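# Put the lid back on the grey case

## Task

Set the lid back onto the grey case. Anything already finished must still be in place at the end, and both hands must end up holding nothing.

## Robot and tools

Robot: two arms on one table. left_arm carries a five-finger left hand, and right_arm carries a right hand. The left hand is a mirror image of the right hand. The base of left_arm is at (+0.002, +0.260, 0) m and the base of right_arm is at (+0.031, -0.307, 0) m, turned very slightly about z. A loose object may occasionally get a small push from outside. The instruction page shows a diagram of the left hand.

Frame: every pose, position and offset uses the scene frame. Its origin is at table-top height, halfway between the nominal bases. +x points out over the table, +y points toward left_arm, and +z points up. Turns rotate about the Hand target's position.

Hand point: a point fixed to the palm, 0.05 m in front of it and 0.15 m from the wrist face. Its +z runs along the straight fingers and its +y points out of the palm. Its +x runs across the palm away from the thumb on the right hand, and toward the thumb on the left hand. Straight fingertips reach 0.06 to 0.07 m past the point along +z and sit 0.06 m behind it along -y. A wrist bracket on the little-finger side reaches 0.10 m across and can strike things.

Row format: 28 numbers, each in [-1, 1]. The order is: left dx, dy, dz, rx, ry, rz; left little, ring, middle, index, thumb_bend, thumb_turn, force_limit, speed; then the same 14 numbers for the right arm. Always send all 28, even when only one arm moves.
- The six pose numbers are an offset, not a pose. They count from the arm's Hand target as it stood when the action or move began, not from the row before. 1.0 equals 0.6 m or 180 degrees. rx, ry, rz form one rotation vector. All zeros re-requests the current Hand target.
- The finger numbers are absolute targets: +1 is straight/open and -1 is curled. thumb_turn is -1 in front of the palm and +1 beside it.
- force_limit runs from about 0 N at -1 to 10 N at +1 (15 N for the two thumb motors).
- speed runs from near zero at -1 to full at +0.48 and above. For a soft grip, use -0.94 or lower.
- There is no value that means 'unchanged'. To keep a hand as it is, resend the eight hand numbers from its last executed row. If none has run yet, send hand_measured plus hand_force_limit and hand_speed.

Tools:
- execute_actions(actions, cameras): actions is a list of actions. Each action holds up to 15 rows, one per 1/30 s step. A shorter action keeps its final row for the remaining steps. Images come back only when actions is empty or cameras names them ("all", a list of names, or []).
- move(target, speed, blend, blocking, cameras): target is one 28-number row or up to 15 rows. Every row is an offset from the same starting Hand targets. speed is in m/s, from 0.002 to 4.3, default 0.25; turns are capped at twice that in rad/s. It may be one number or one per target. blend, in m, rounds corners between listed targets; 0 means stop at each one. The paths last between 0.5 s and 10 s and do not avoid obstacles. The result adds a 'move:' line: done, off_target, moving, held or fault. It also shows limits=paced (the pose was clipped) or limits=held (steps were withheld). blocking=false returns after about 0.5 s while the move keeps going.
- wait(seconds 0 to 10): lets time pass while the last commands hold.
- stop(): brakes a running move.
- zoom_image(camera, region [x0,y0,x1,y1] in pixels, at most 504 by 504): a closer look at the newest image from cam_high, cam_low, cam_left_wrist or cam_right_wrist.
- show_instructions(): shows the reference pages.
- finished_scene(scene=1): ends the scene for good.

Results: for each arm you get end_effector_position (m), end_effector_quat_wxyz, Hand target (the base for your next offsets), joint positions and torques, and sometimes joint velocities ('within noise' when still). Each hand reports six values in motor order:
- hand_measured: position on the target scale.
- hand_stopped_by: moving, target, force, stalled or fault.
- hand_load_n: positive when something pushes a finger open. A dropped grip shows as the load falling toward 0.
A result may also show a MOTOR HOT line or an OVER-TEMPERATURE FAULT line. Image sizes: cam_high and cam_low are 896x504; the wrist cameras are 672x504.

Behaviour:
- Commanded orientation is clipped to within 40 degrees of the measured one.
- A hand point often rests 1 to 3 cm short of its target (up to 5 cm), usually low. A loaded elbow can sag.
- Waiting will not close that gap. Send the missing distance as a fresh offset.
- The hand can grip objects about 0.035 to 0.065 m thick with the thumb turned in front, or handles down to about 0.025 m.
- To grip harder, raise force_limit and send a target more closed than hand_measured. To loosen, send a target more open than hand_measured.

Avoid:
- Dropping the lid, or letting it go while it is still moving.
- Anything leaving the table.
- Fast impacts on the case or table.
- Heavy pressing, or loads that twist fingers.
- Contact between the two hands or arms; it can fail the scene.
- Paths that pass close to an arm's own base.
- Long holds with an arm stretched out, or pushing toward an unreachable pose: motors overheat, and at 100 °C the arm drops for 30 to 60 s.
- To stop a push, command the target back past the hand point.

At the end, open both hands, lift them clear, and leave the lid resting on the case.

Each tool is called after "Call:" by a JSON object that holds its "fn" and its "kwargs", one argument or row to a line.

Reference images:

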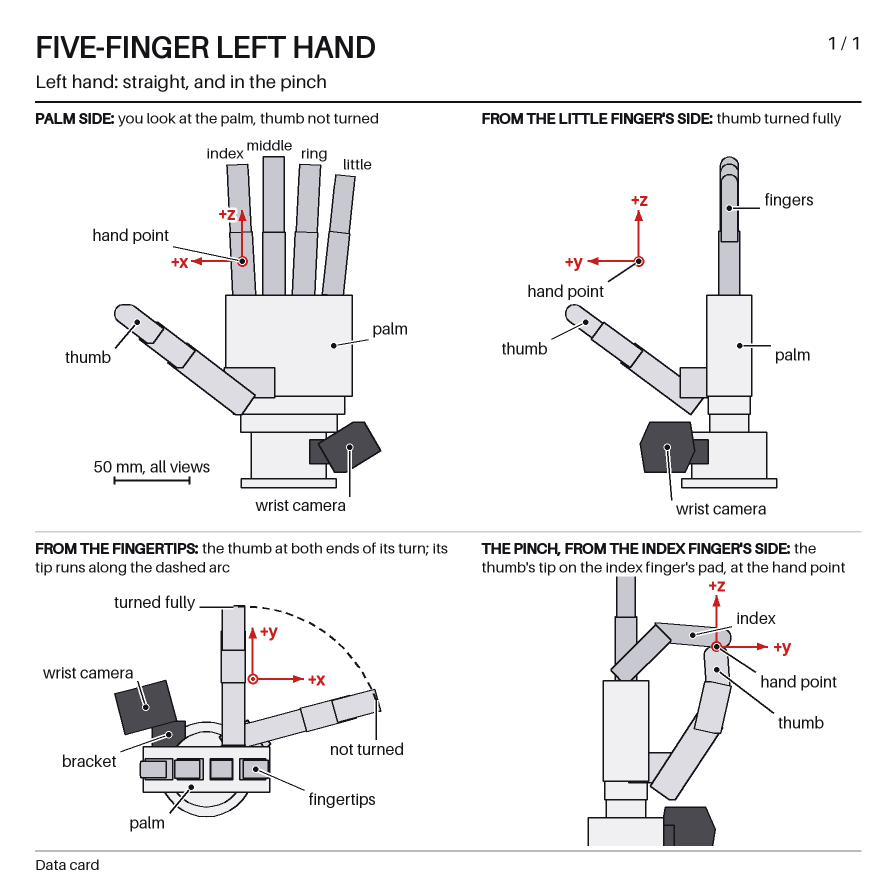

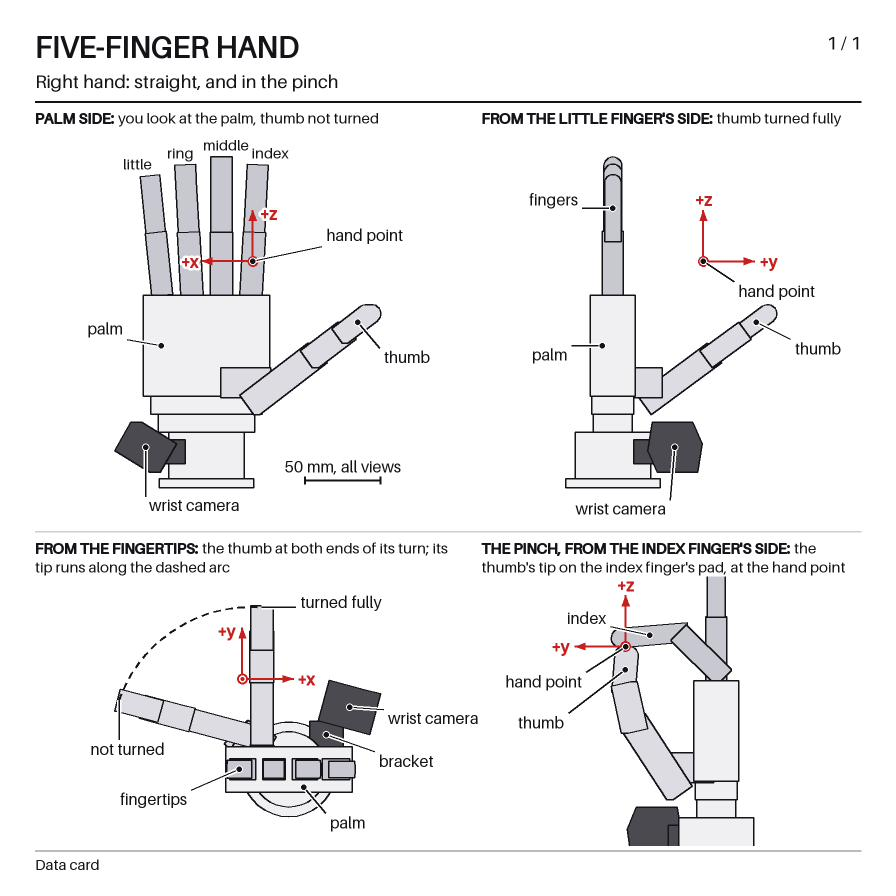

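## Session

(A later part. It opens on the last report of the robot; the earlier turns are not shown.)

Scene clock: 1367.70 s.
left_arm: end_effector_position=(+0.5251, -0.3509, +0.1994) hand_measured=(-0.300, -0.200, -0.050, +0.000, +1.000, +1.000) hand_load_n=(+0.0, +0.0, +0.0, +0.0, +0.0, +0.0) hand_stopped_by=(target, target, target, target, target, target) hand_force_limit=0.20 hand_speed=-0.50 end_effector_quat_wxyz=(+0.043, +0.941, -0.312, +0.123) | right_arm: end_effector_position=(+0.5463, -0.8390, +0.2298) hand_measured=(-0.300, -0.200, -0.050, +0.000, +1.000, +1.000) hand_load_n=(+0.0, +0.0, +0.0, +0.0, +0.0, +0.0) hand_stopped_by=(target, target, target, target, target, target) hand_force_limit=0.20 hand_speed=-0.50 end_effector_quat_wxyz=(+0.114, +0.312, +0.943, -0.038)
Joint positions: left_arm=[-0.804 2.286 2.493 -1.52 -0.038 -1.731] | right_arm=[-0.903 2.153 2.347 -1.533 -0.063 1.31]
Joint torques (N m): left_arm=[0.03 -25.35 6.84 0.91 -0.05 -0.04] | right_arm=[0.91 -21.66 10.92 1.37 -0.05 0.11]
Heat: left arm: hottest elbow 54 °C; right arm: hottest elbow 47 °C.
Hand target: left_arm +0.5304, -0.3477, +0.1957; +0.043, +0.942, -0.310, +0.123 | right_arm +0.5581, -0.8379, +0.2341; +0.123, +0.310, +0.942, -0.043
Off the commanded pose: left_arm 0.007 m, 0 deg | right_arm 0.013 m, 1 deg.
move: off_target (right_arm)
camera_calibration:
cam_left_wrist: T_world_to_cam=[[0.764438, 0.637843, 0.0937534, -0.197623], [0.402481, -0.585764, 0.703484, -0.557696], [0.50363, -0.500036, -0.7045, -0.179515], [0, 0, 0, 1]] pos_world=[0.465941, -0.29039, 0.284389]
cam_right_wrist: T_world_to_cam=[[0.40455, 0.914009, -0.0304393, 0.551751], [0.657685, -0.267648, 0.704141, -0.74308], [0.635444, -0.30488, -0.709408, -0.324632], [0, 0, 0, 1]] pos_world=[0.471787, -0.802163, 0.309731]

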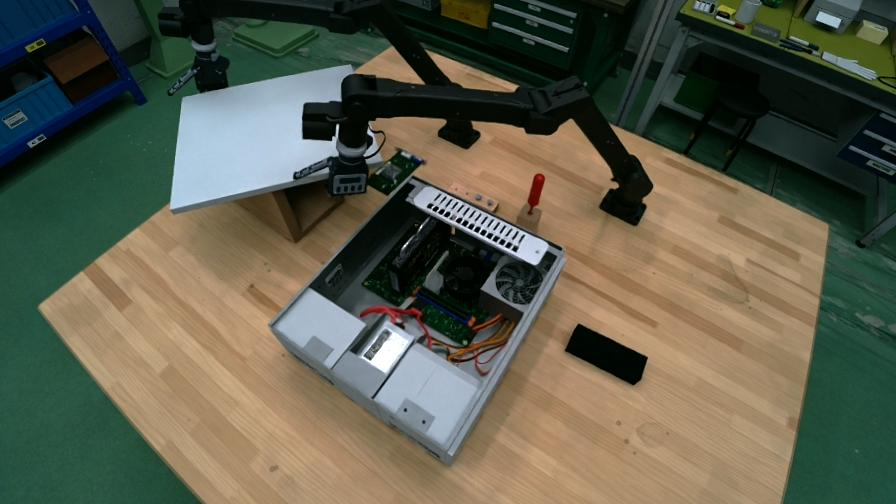

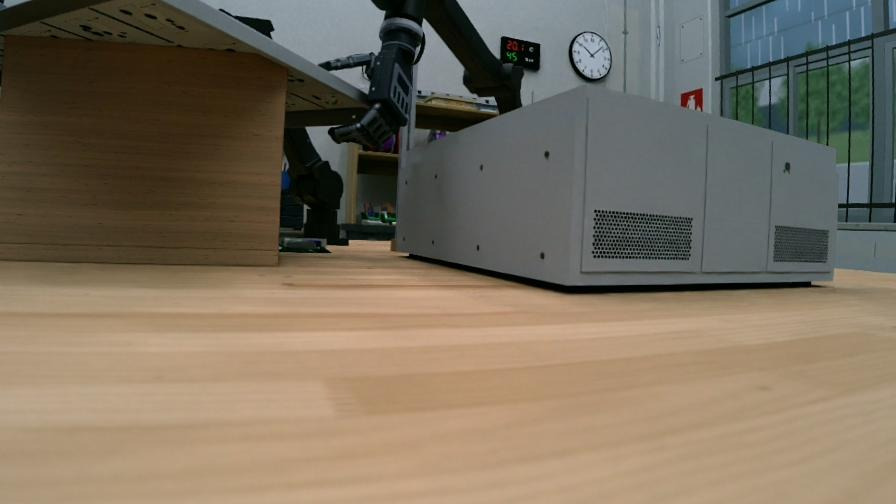

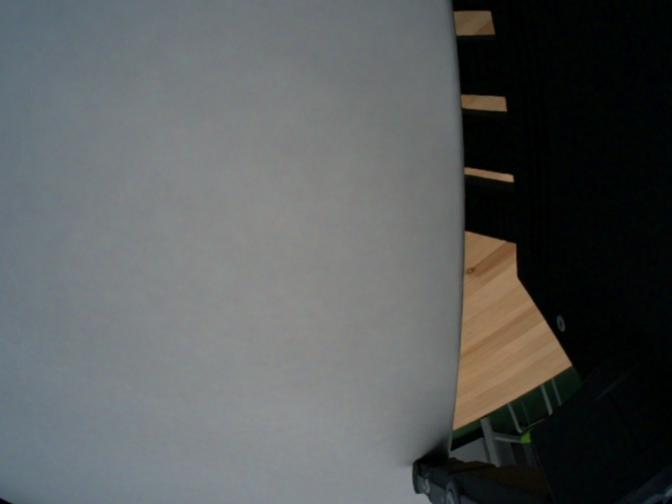

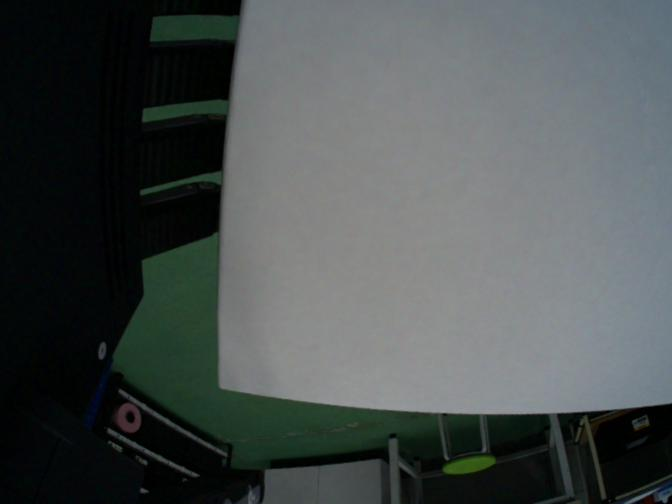

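Call:
{"fn": "move", "kwargs": {
  "target": [0, 0, 0.0417, 0, 0, 0, -0.3, -0.2, -0.05, 0.0, 1, 1, 0.2, -0.5, 0, 0, 0.0333, 0, 0, 0, -0.3, -0.2, -0.05, 0.0, 1, 1, 0.2, -0.5],
  "speed": 0.05,
  "cameras": ["all"]
}}

Scene clock: 1377.33 s.
left_arm: end_effector_position=(+0.5205, -0.3462, +0.2170) hand_measured=(-0.300, -0.200, -0.050, +0.000, +1.000, +1.000) hand_load_n=(+0.0, +0.0, +0.0, +0.0, +0.0, +0.0) hand_stopped_by=(target, target, target, target, target, target) hand_force_limit=0.20 hand_speed=-0.50 end_effector_quat_wxyz=(+0.040, +0.942, -0.312, +0.116) | right_arm: end_effector_position=(+0.5457, -0.8386, +0.2407) hand_measured=(-0.300, -0.200, -0.050, +0.000, +1.000, +1.000) hand_load_n=(+0.0, +0.0, +0.0, +0.5, +0.0, +0.0) hand_stopped_by=(target, target, target, target, target, target) hand_force_limit=0.20 hand_speed=-0.50 end_effector_quat_wxyz=(+0.112, +0.312, +0.943, -0.037)
Joint positions: left_arm=[-0.804 2.296 2.563 -1.594 -0.038 -1.731] | right_arm=[-0.903 2.164 2.396 -1.574 -0.062 1.31]
Joint torques (N m): left_arm=[-0.03 -23.06 10.43 0.16 -0.07 -0.04] | right_arm=[0.85 -21.19 14.19 0.31 -0.1 0.12]
Heat: left arm: hottest elbow 53 °C; right arm: hottest elbow 47 °C.
Hand target: left_arm +0.5304, -0.3477, +0.2210; +0.043, +0.942, -0.310, +0.123 | right_arm +0.5580, -0.8379, +0.2539; +0.123, +0.310, +0.942, -0.043
Off the commanded pose: left_arm 0.011 m, 1 deg | right_arm 0.018 m, 1 deg.
move: off_target (left_arm, right_arm)
camera_calibration:
cam_left_wrist: T_world_to_cam=[[0.765378, 0.636864, 0.0927402, -0.199394], [0.40951, -0.593091, 0.693213, -0.569485], [0.496486, -0.492592, -0.714741, -0.153963], [0, 0, 0, 1]] pos_world=[0.462262, -0.286611, 0.303222]
cam_right_wrist: T_world_to_cam=[[0.404726, 0.913946, -0.030004, 0.551703], [0.659538, -0.269024, 0.701881, -0.751808], [0.633409, -0.303858, -0.711662, -0.313906], [0, 0, 0, 1]] pos_world=[0.471388, -0.801863, 0.320838]

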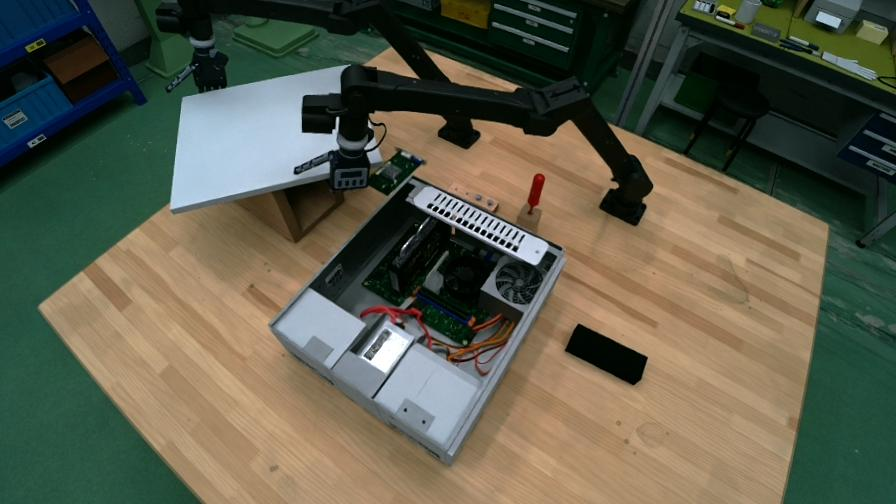

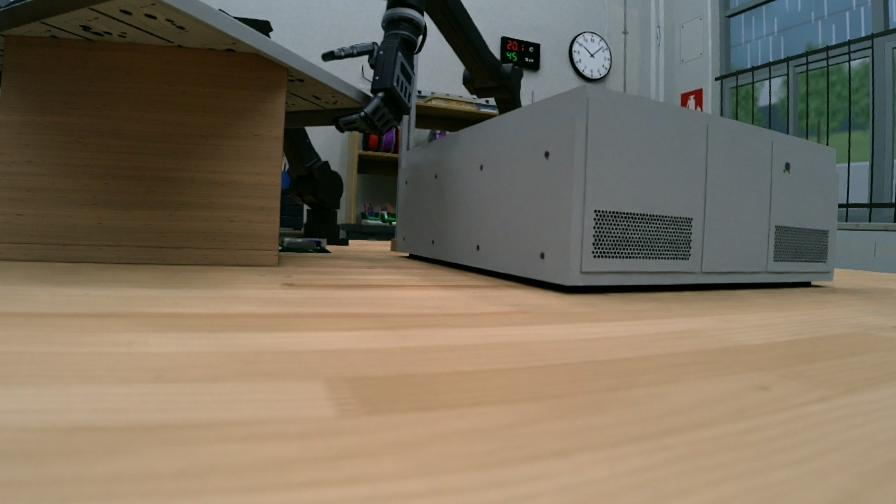

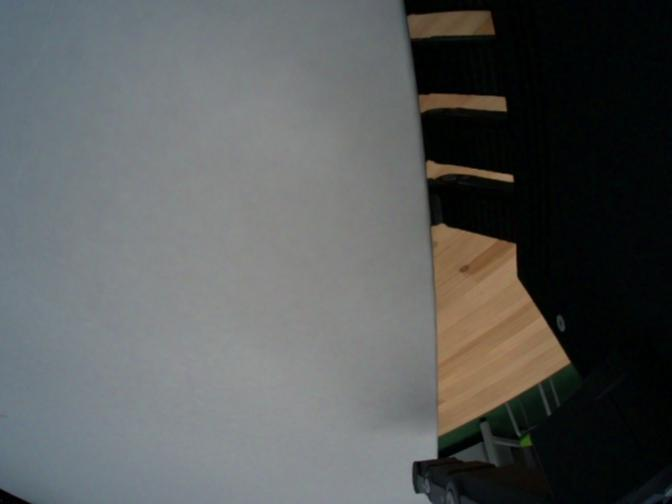

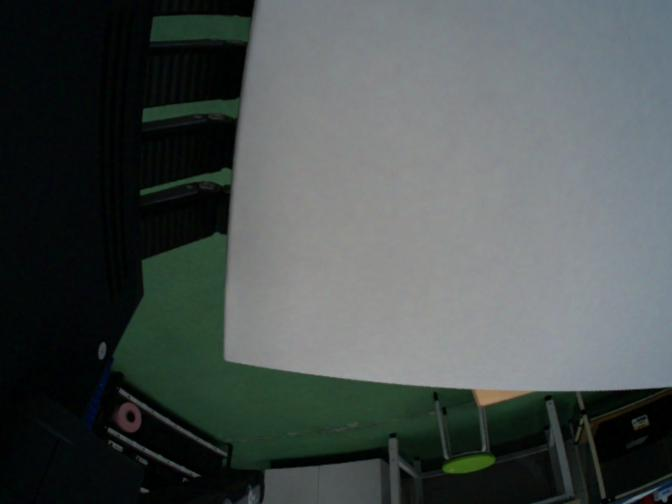

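Call:
{"fn": "move", "kwargs": {
  "target": [0, 0, 0.025, 0, 0, 0, -0.3, -0.2, -0.05, 0.0, 1, 1, 0.2, -0.5, 0, 0, 0.025, 0, 0, 0, -0.3, -0.2, -0.05, 0.0, 1, 1, 0.2, -0.5],
  "speed": 0.05,
  "cameras": ["all"]
}}

Scene clock: 1385.87 s.
left_arm: end_effector_position=(+0.5213, -0.3470, +0.2344) hand_measured=(-0.300, -0.200, -0.050, +0.000, +1.000, +1.000) hand_load_n=(+0.0, +0.0, +0.0, +0.0, +0.0, +0.0) hand_stopped_by=(target, target, target, target, target, target) hand_force_limit=0.20 hand_speed=-0.50 end_effector_quat_wxyz=(+0.041, +0.942, -0.312, +0.118) | right_arm: end_effector_position=(+0.5453, -0.8384, +0.2441) hand_measured=(-0.300, -0.200, -0.050, +0.000, +1.000, +1.000) hand_load_n=(+0.0, +0.0, +0.0, +1.0, +0.0, +0.0) hand_stopped_by=(target, target, target, target, target, target) hand_force_limit=0.20 hand_speed=-0.50 end_effector_quat_wxyz=(+0.103, +0.312, +0.944, -0.032)
Joint positions: left_arm=[-0.804 2.336 2.682 -1.669 -0.038 -1.731] | right_arm=[-0.903 2.196 2.465 -1.633 -0.061 1.31]
Joint torques (N m): left_arm=[0.21 -22.59 10.3 0.43 -0.02 -0.05] | right_arm=[0.79 -22.24 14.91 0.34 -0.15 0.11]
Heat: left arm: hottest elbow 54 °C; right arm: hottest elbow 48 °C.
Hand target: left_arm +0.5305, -0.3477, +0.2358; +0.043, +0.942, -0.310, +0.123 | right_arm +0.5581, -0.8380, +0.2689; +0.123, +0.310, +0.942, -0.044
Off the commanded pose: left_arm 0.009 m, 1 deg | right_arm 0.028 m, 3 deg.
move: off_target (right_arm)
camera_calibration:
cam_left_wrist: T_world_to_cam=[[0.765116, 0.637138, 0.0930147, -0.200921], [0.407274, -0.590763, 0.69651, -0.58111], [0.498723, -0.495029, -0.711493, -0.145083], [0, 0, 0, 1]] pos_world=[0.462755, -0.287104, 0.320212]
cam_right_wrist: T_world_to_cam=[[0.404598, 0.91426, -0.0207193, 0.549826], [0.669426, -0.280661, 0.687821, -0.765669], [0.623032, -0.292161, -0.725585, -0.292266], [0, 0, 0, 1]] pos_world=[0.472192, -0.802967, 0.325971]

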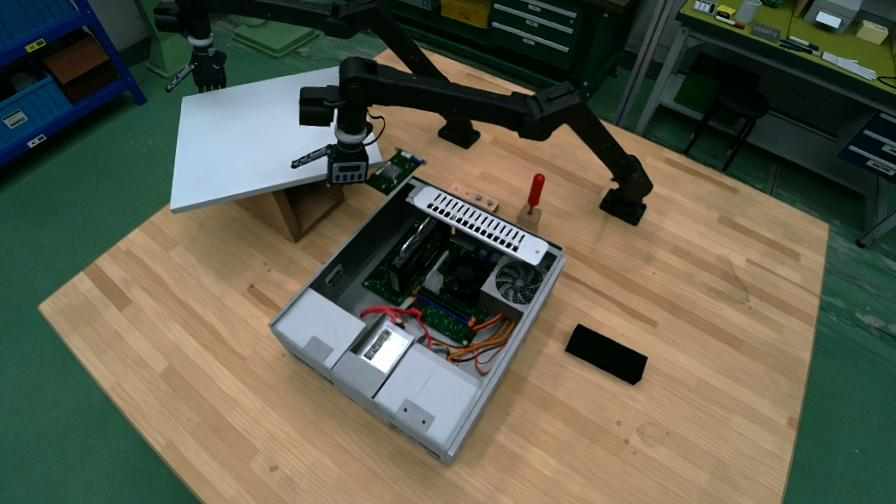

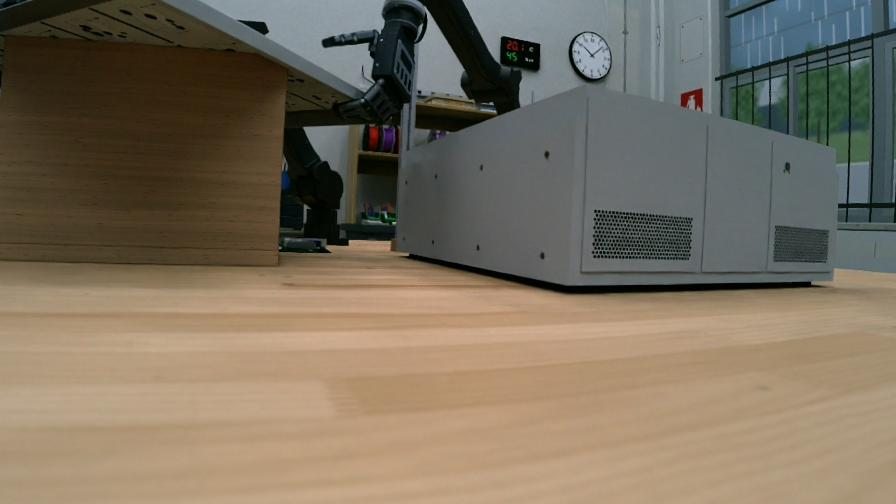

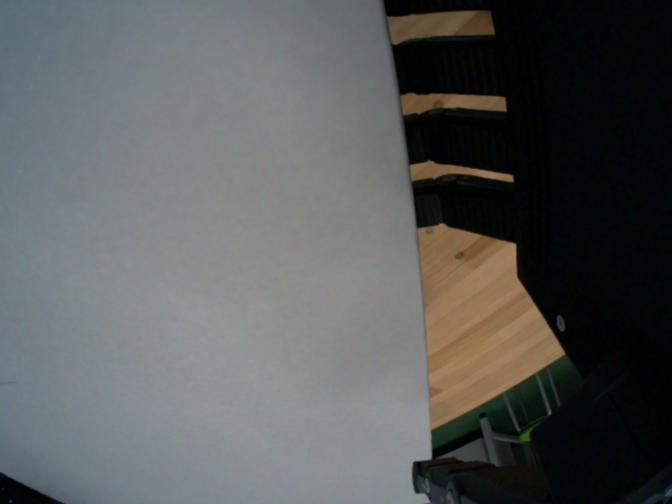

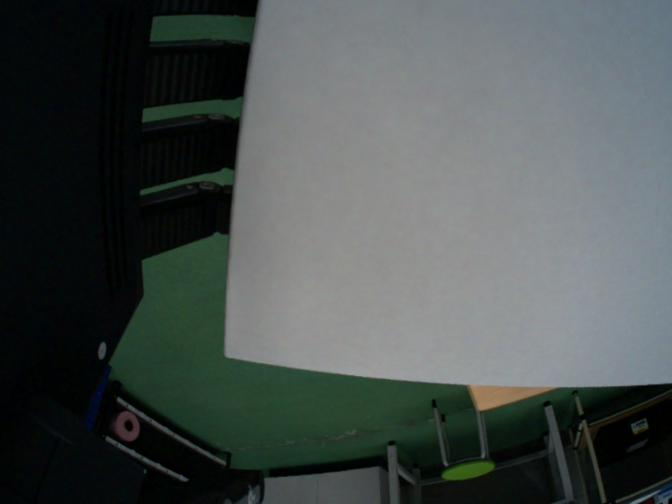

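Call:
{"fn": "zoom_image", "kwargs": {
  "camera": "cam_low",
  "region": [310, 20, 450, 160]
}}

Call:
{"fn": "zoom_image", "kwargs": {
  "camera": "cam_high",
  "region": [150, 40, 290, 140]
}}

Scaled by 3.600 from the camera's 896x504 image, which has a finer 1280x720 frame.

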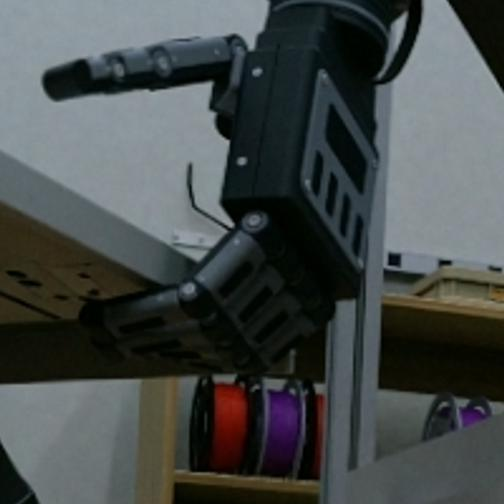

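Scaled by 3.600 from the camera's 896x504 image, which has a finer 1280x720 frame.

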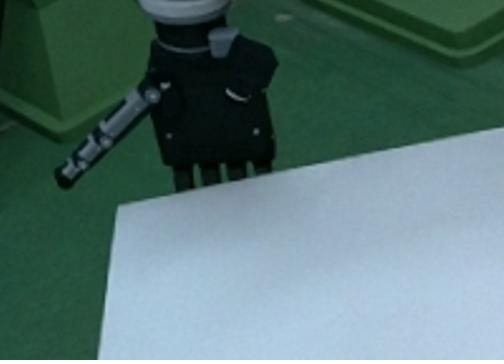

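Call:
{"fn": "move", "kwargs": {
  "target": [0, 0, 0.025, 0, 0, 0, -0.3, -0.2, -0.05, 0.0, 1, 1, 0.2, -0.5, 0, 0, 0.0167, 0, 0, 0, -0.3, -0.2, -0.05, 0.0, 1, 1, 0.2, -0.5],
  "speed": 0.05,
  "cameras": ["all"]
}}

Scene clock: 1400.70 s.
left_arm: end_effector_position=(+0.5209, -0.3465, +0.2376) hand_measured=(-0.300, -0.200, -0.050, +0.000, +1.000, +1.000) hand_load_n=(+0.0, +0.0, +0.0, +0.5, +0.0, +0.0) hand_stopped_by=(target, target, target, target, target, target) hand_force_limit=0.20 hand_speed=-0.50 end_effector_quat_wxyz=(+0.041, +0.942, -0.312, +0.119) | right_arm: end_effector_position=(+0.5453, -0.8384, +0.2450) hand_measured=(-0.300, -0.200, -0.050, +0.000, +1.000, +1.000) hand_load_n=(+0.0, +0.5, -0.5, +1.5, +0.0, +0.0) hand_stopped_by=(target, target, target, target, target, target) hand_force_limit=0.20 hand_speed=-0.50 end_effector_quat_wxyz=(+0.096, +0.313, +0.944, -0.027)
Joint positions: left_arm=[-0.804 2.339 2.697 -1.68 -0.038 -1.731] | right_arm=[-0.903 2.22 2.513 -1.672 -0.061 1.31]
Joint torques (N m): left_arm=[0.38 -23.59 10.92 0.29 -0.03 -0.07] | right_arm=[0.85 -23.06 15.35 0.36 -0.17 0.11]
Heat: left arm: hottest elbow 53 °C; right arm: hottest elbow 50 °C.
Hand target: left_arm +0.5305, -0.3478, +0.2508; +0.043, +0.942, -0.310, +0.123 | right_arm +0.5581, -0.8380, +0.2788; +0.123, +0.310, +0.942, -0.043
Off the commanded pose: left_arm 0.016 m, 1 deg | right_arm 0.036 m, 4 deg.
joint sent to its limit (left arm) — joint 4 (wrist pitch), lower limit. The joint targets still meet the commanded pose.
move: off_target (left_arm, right_arm)
camera_calibration:
cam_left_wrist: T_world_to_cam=[[0.765093, 0.637162, 0.0930439, -0.201137], [0.407108, -0.590594, 0.696751, -0.582721], [0.498895, -0.495201, -0.711253, -0.142587], [0, 0, 0, 1]] pos_world=[0.462255, -0.286604, 0.323311]
cam_right_wrist: T_world_to_cam=[[0.404445, 0.914465, -0.0133846, 0.548291], [0.675993, -0.289053, 0.67785, -0.774394], [0.616001, -0.283201, -0.735078, -0.278023], [0, 0, 0, 1]] pos_world=[0.472994, -0.80397, 0.327894]

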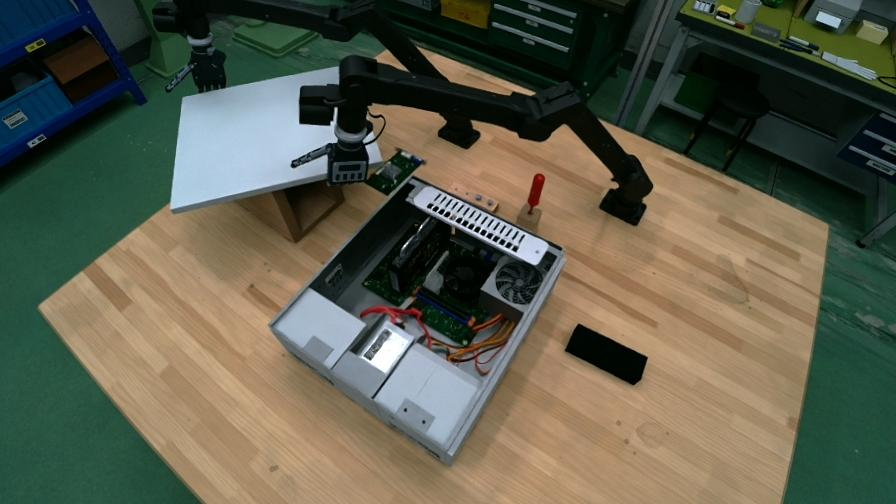

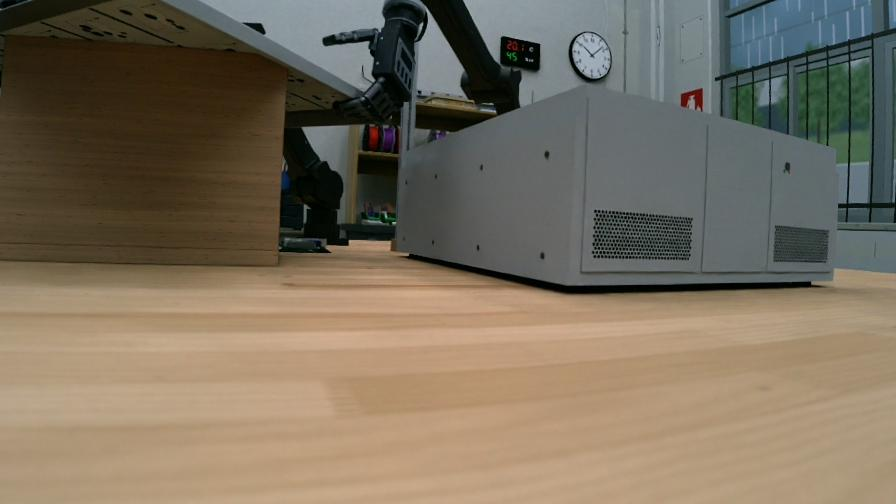

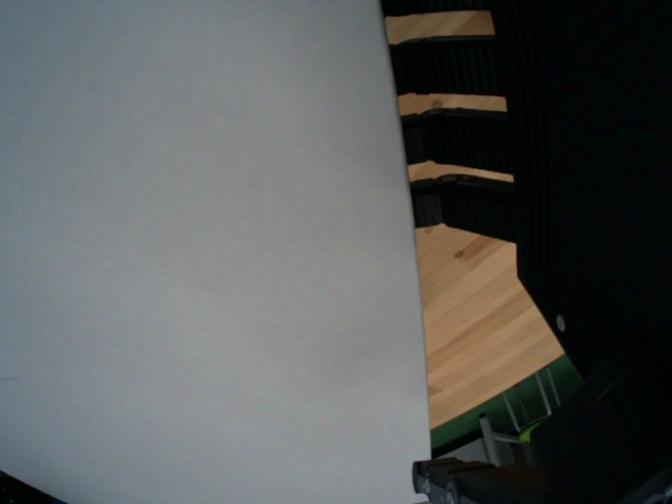

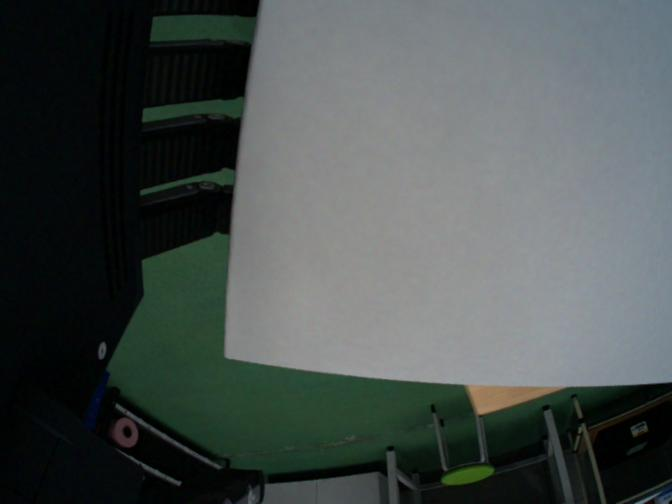

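Call:
{"fn": "move", "kwargs": {
  "target": [0, 0, 0, 0, 0, 0, -0.75, -0.65, -0.4, 0.0, 1, 1, -0.5, -0.8, 0, 0, 0, 0, 0, 0, -0.75, -0.65, -0.4, 0.0, 1, 1, -0.5, -0.8],
  "speed": 0.05,
  "cameras": ["cam_low", "cam_high"]
}}

Scene clock: 1425.77 s.
left_arm: end_effector_position=(+0.5216, -0.3478, +0.2251) hand_measured=(-0.750, -0.650, -0.400, +0.000, +1.000, +1.000) hand_load_n=(+0.0, +1.5, +0.5, +0.5, +0.0, +0.0) hand_stopped_by=(target, target, target, target, target, target) hand_force_limit=-0.50 hand_speed=-0.80 end_effector_quat_wxyz=(+0.038, +0.943, -0.312, +0.111) | right_arm: end_effector_position=(+0.5483, -0.8354, +0.2371) hand_measured=(-0.704, -0.568, -0.400, +0.000, +1.000, +1.000) hand_load_n=(+2.5, +0.5, +0.0, -0.5, +0.0, +0.0) hand_stopped_by=(force, force, target, target, target, target) hand_force_limit=-0.50 hand_speed=-0.80 end_effector_quat_wxyz=(+0.090, +0.311, +0.946, -0.024)
Joint positions: left_arm=[-0.804 2.355 2.697 -1.681 -0.036 -1.731] | right_arm=[-0.897 2.231 2.514 -1.677 -0.059 1.31]
Joint torques (N m): left_arm=[0.09 -25.76 10.67 0.21 -0.11 -0.09] | right_arm=[0.38 -24.35 15.39 0.47 -0.24 0.11]
Heat: left arm: hottest elbow 55 °C; right arm: hottest elbow 51 °C.
Hand target: left_arm +0.5304, -0.3477, +0.2509; +0.043, +0.942, -0.310, +0.123 | right_arm +0.5580, -0.8380, +0.2791; +0.123, +0.310, +0.942, -0.043
Off the commanded pose: left_arm 0.027 m, 2 deg | right_arm 0.043 m, 4 deg.
joint sent to its limit (left arm) — joint 4 (wrist pitch), lower limit. The joint targets still meet the commanded pose.
move: off_target (left_arm, right_arm)
Images, in order (width x height): cam_high 896x504, cam_low 896x504.

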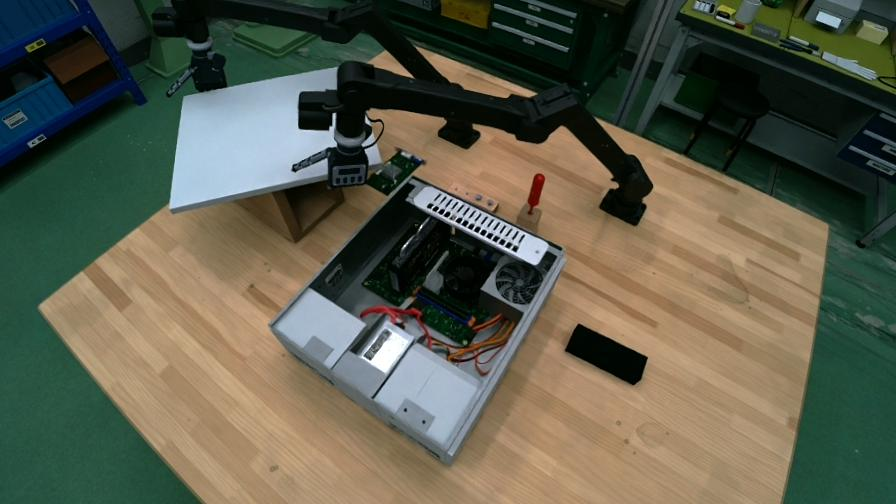

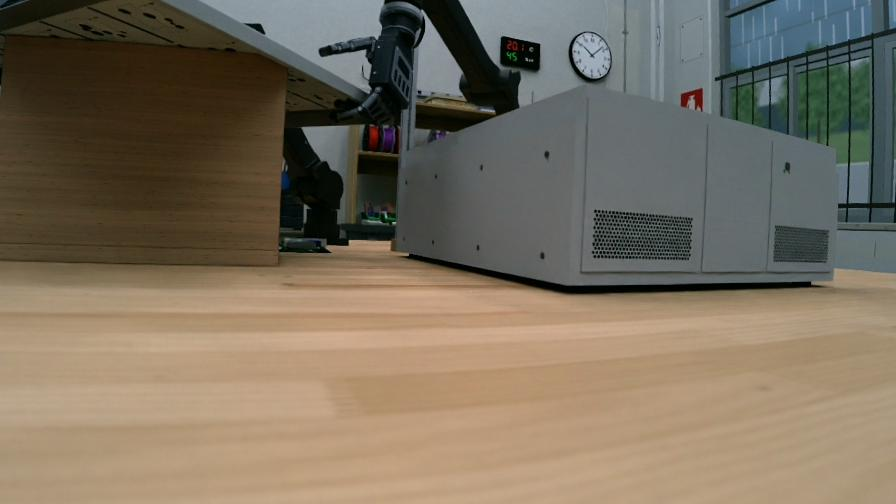

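Call:
{"fn": "move", "kwargs": {
  "target": [0, 0, 0.0667, 0, 0, 0, -0.75, -0.65, -0.4, 0.0, 1, 1, -0.5, -0.8, 0, 0, 0.05, 0, 0, 0, -0.75, -0.65, -0.4, 0.0, 1, 1, -0.5, -0.8],
  "speed": 0.05,
  "cameras": ["all"]
}}

Scene clock: 1432.63 s.
left_arm: end_effector_position=(+0.5222, -0.3488, +0.2296) hand_measured=(-0.750, -0.650, -0.400, +0.000, +1.000, +1.000) hand_load_n=(+0.0, +2.0, +0.0, +0.0, +0.0, +0.0) hand_stopped_by=(target, target, target, target, target, target) hand_force_limit=-0.50 hand_speed=-0.80 end_effector_quat_wxyz=(+0.041, +0.942, -0.312, +0.115) | right_arm: end_effector_position=(+0.5493, -0.8364, +0.2415) hand_measured=(-0.704, -0.566, -0.400, +0.000, +1.000, +1.000) hand_load_n=(+0.5, +3.5, +0.0, +0.0, +0.0, +0.0) hand_stopped_by=(force, force, target, target, target, target) hand_force_limit=-0.50 hand_speed=-0.80 end_effector_quat_wxyz=(+0.094, +0.311, +0.945, -0.026)
Joint positions: left_arm=[-0.804 2.355 2.707 -1.681 -0.035 -1.731] | right_arm=[-0.897 2.231 2.524 -1.678 -0.06 1.311]
Joint torques (N m): left_arm=[0.09 -28.57 11.69 0.35 0.01 -0.12] | right_arm=[0.26 -26.81 16.36 0.38 -0.38 0.18]
Heat: left arm: hottest elbow 56 °C; right arm: hottest elbow 51 °C.
Hand target: left_arm +0.5304, -0.3477, +0.2909; +0.043, +0.942, -0.310, +0.123 | right_arm +0.5580, -0.8381, +0.3091; +0.123, +0.310, +0.942, -0.044
Off the commanded pose: left_arm 0.062 m, 1 deg | right_arm 0.068 m, 4 deg.
joint sent to its limit (left arm) — joint 4 (wrist pitch), lower limit. The joint targets are off in position and orientation.
joint sent to its limit (right arm) — joint 4 (wrist pitch), lower limit. The joint targets are off in position and orientation.
move: off_target (left_arm, right_arm)
camera_calibration:
cam_left_wrist: T_world_to_cam=[[0.766199, 0.63632, 0.0896431, -0.200088], [0.411594, -0.59309, 0.691979, -0.581243], [0.493486, -0.493297, -0.71633, -0.145348], [0, 0, 0, 1]] pos_world=[0.46427, -0.289109, 0.316027]
cam_right_wrist: T_world_to_cam=[[0.400315, 0.916311, -0.0110365, 0.548104], [0.679959, -0.288941, 0.67392, -0.775292], [0.614332, -0.277285, -0.738722, -0.275653], [0, 0, 0, 1]] pos_world=[0.477095, -0.802682, 0.324903]

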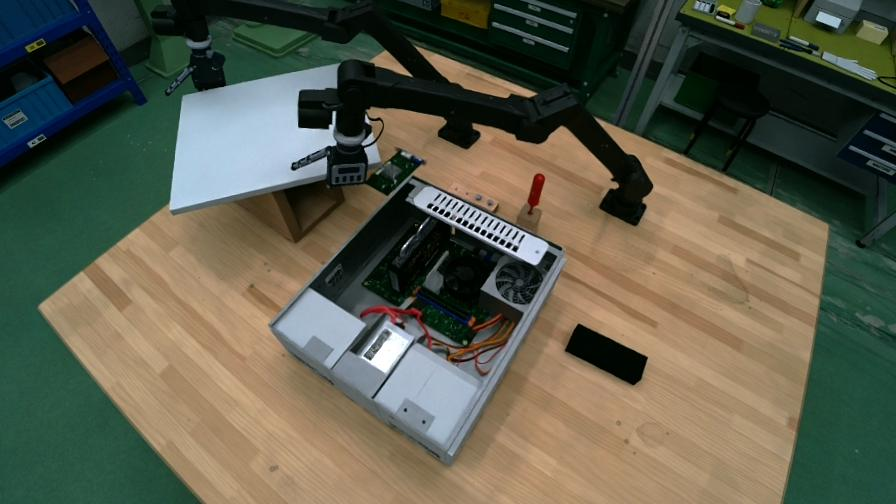

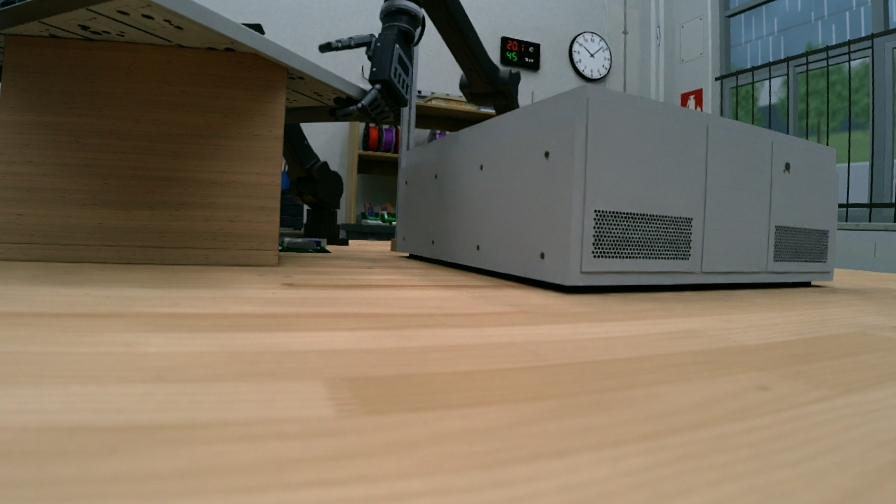

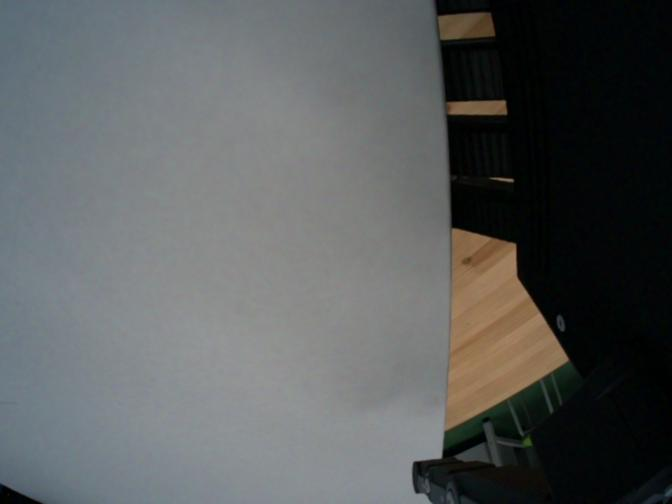

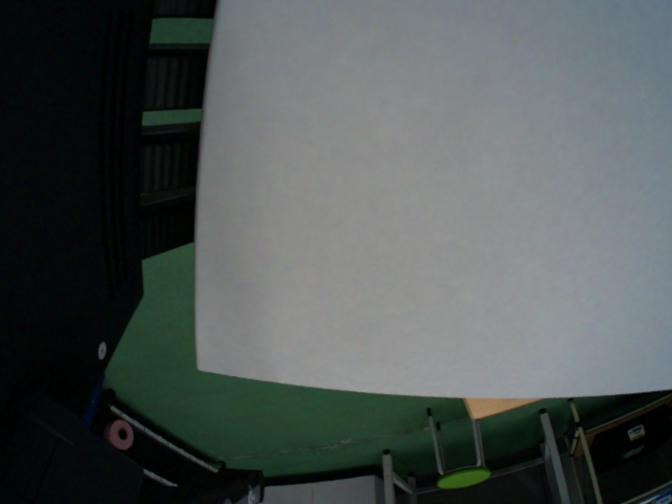

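Call:
{"fn": "zoom_image", "kwargs": {
  "camera": "cam_low",
  "region": [0, 0, 200, 120]
}}

Call:
{"fn": "zoom_image", "kwargs": {
  "camera": "cam_low",
  "region": [200, 0, 400, 140]
}}

Scaled by 2.520 from the camera's 896x504 image, which has a finer 1280x720 frame.

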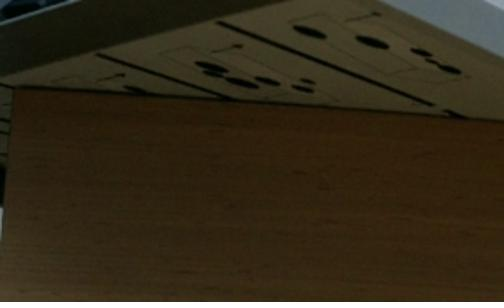

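Scaled by 2.520 from the camera's 896x504 image, which has a finer 1280x720 frame.

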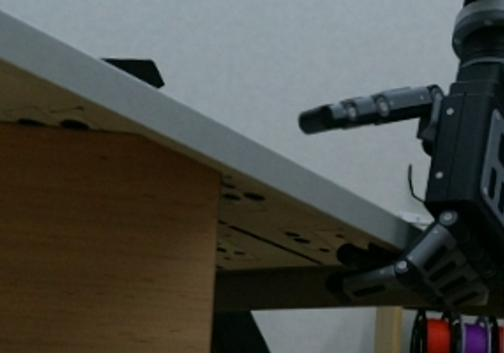

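Call:
{"fn": "move", "kwargs": {
  "target": [-0.0133, 0.01, -0.0183, -0.0354, -0.0498, 0, -0.75, -0.65, -0.4, 0.0, 1, 1, -0.5, -0.8, -0.0133, 0.01, -0.003, -0.0354, -0.0498, 0, -0.75, -0.65, -0.4, 0.0, 1, 1, -0.5, -0.8],
  "speed": 0.05,
  "cameras": ["all"]
}}

Scene clock: 1476.63 s.
left_arm: end_effector_position=(+0.5234, -0.3398, +0.2276) hand_measured=(-0.750, -0.650, -0.400, +0.000, +1.000, +1.000) hand_load_n=(+0.0, +1.0, +0.0, +0.0, +0.0, +0.0) hand_stopped_by=(target, target, target, target, target, target) hand_force_limit=-0.50 hand_speed=-0.80 end_effector_quat_wxyz=(+0.052, +0.934, -0.306, +0.175) | right_arm: end_effector_position=(+0.5518, -0.8248, +0.2538) hand_measured=(-0.704, -0.568, -0.400, +0.000, +1.000, +1.000) hand_load_n=(+0.0, +0.0, +1.0, +0.0, +0.0, +0.0) hand_stopped_by=(force, force, target, target, target, target) hand_force_limit=-0.50 hand_speed=-0.80 end_effector_quat_wxyz=(+0.170, +0.301, +0.937, -0.047)
Joint positions: left_arm=[-0.804 2.137 2.279 -1.351 -0.071 -1.73] | right_arm=[-0.897 2.031 2.175 -1.376 -0.109 1.311]
Joint torques (N m): left_arm=[-0.85 -28.86 8.51 1.43 -0.26 -0.02] | right_arm=[-0.85 -25.88 11.9 2.06 -0.51 0.11]
Heat: left arm: hottest elbow 63 °C; right arm: hottest elbow 50 °C.
Hand target: left_arm +0.5225, -0.3418, +0.2800; +0.071, +0.925, -0.305, +0.214 | right_arm +0.5500, -0.8320, +0.3072; +0.213, +0.305, +0.925, -0.071
Off the commanded pose: left_arm 0.052 m, 5 deg | right_arm 0.054 m, 6 deg.
move: off_target (left_arm, right_arm)
camera_calibration:
cam_left_wrist: T_world_to_cam=[[0.748001, 0.650511, 0.131641, -0.201707], [0.33829, -0.544332, 0.767634, -0.53721], [0.571011, -0.529659, -0.627223, -0.216177], [0, 0, 0, 1]] pos_world=[0.45605, -0.275708, 0.303343]
cam_right_wrist: T_world_to_cam=[[0.392024, 0.919021, -0.0414357, 0.551133], [0.58699, -0.215202, 0.780468, -0.696875], [0.70835, -0.330284, -0.623821, -0.389742], [0, 0, 0, 1]] pos_world=[0.469075, -0.785198, 0.323596]

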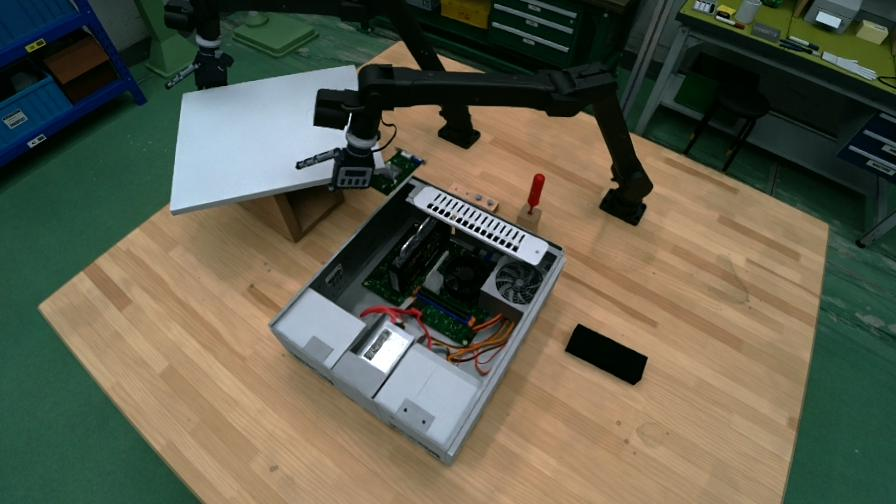

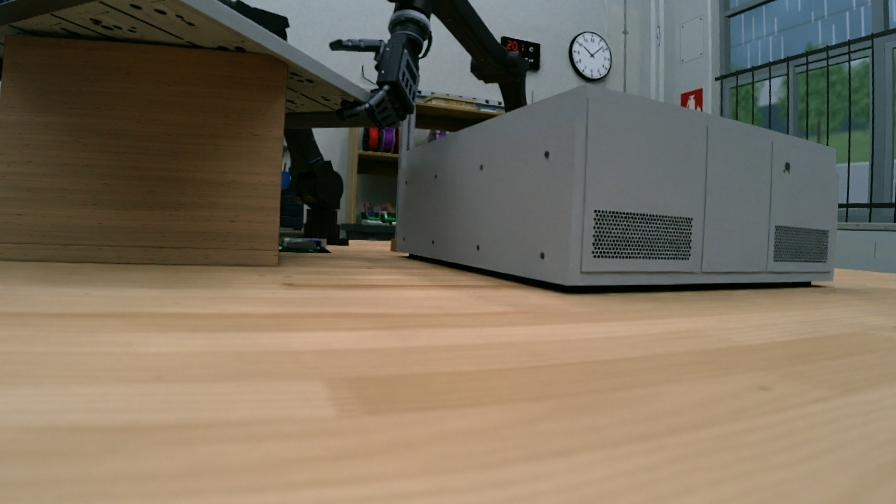

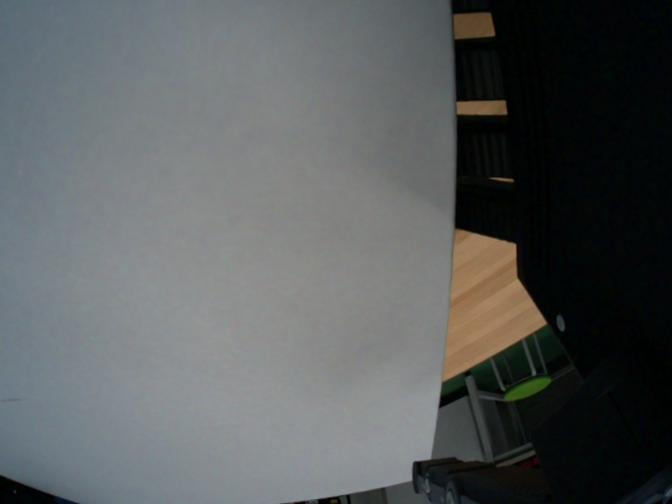

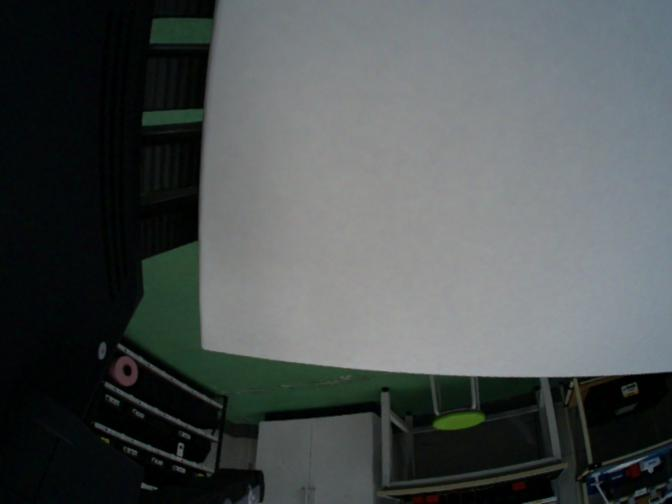

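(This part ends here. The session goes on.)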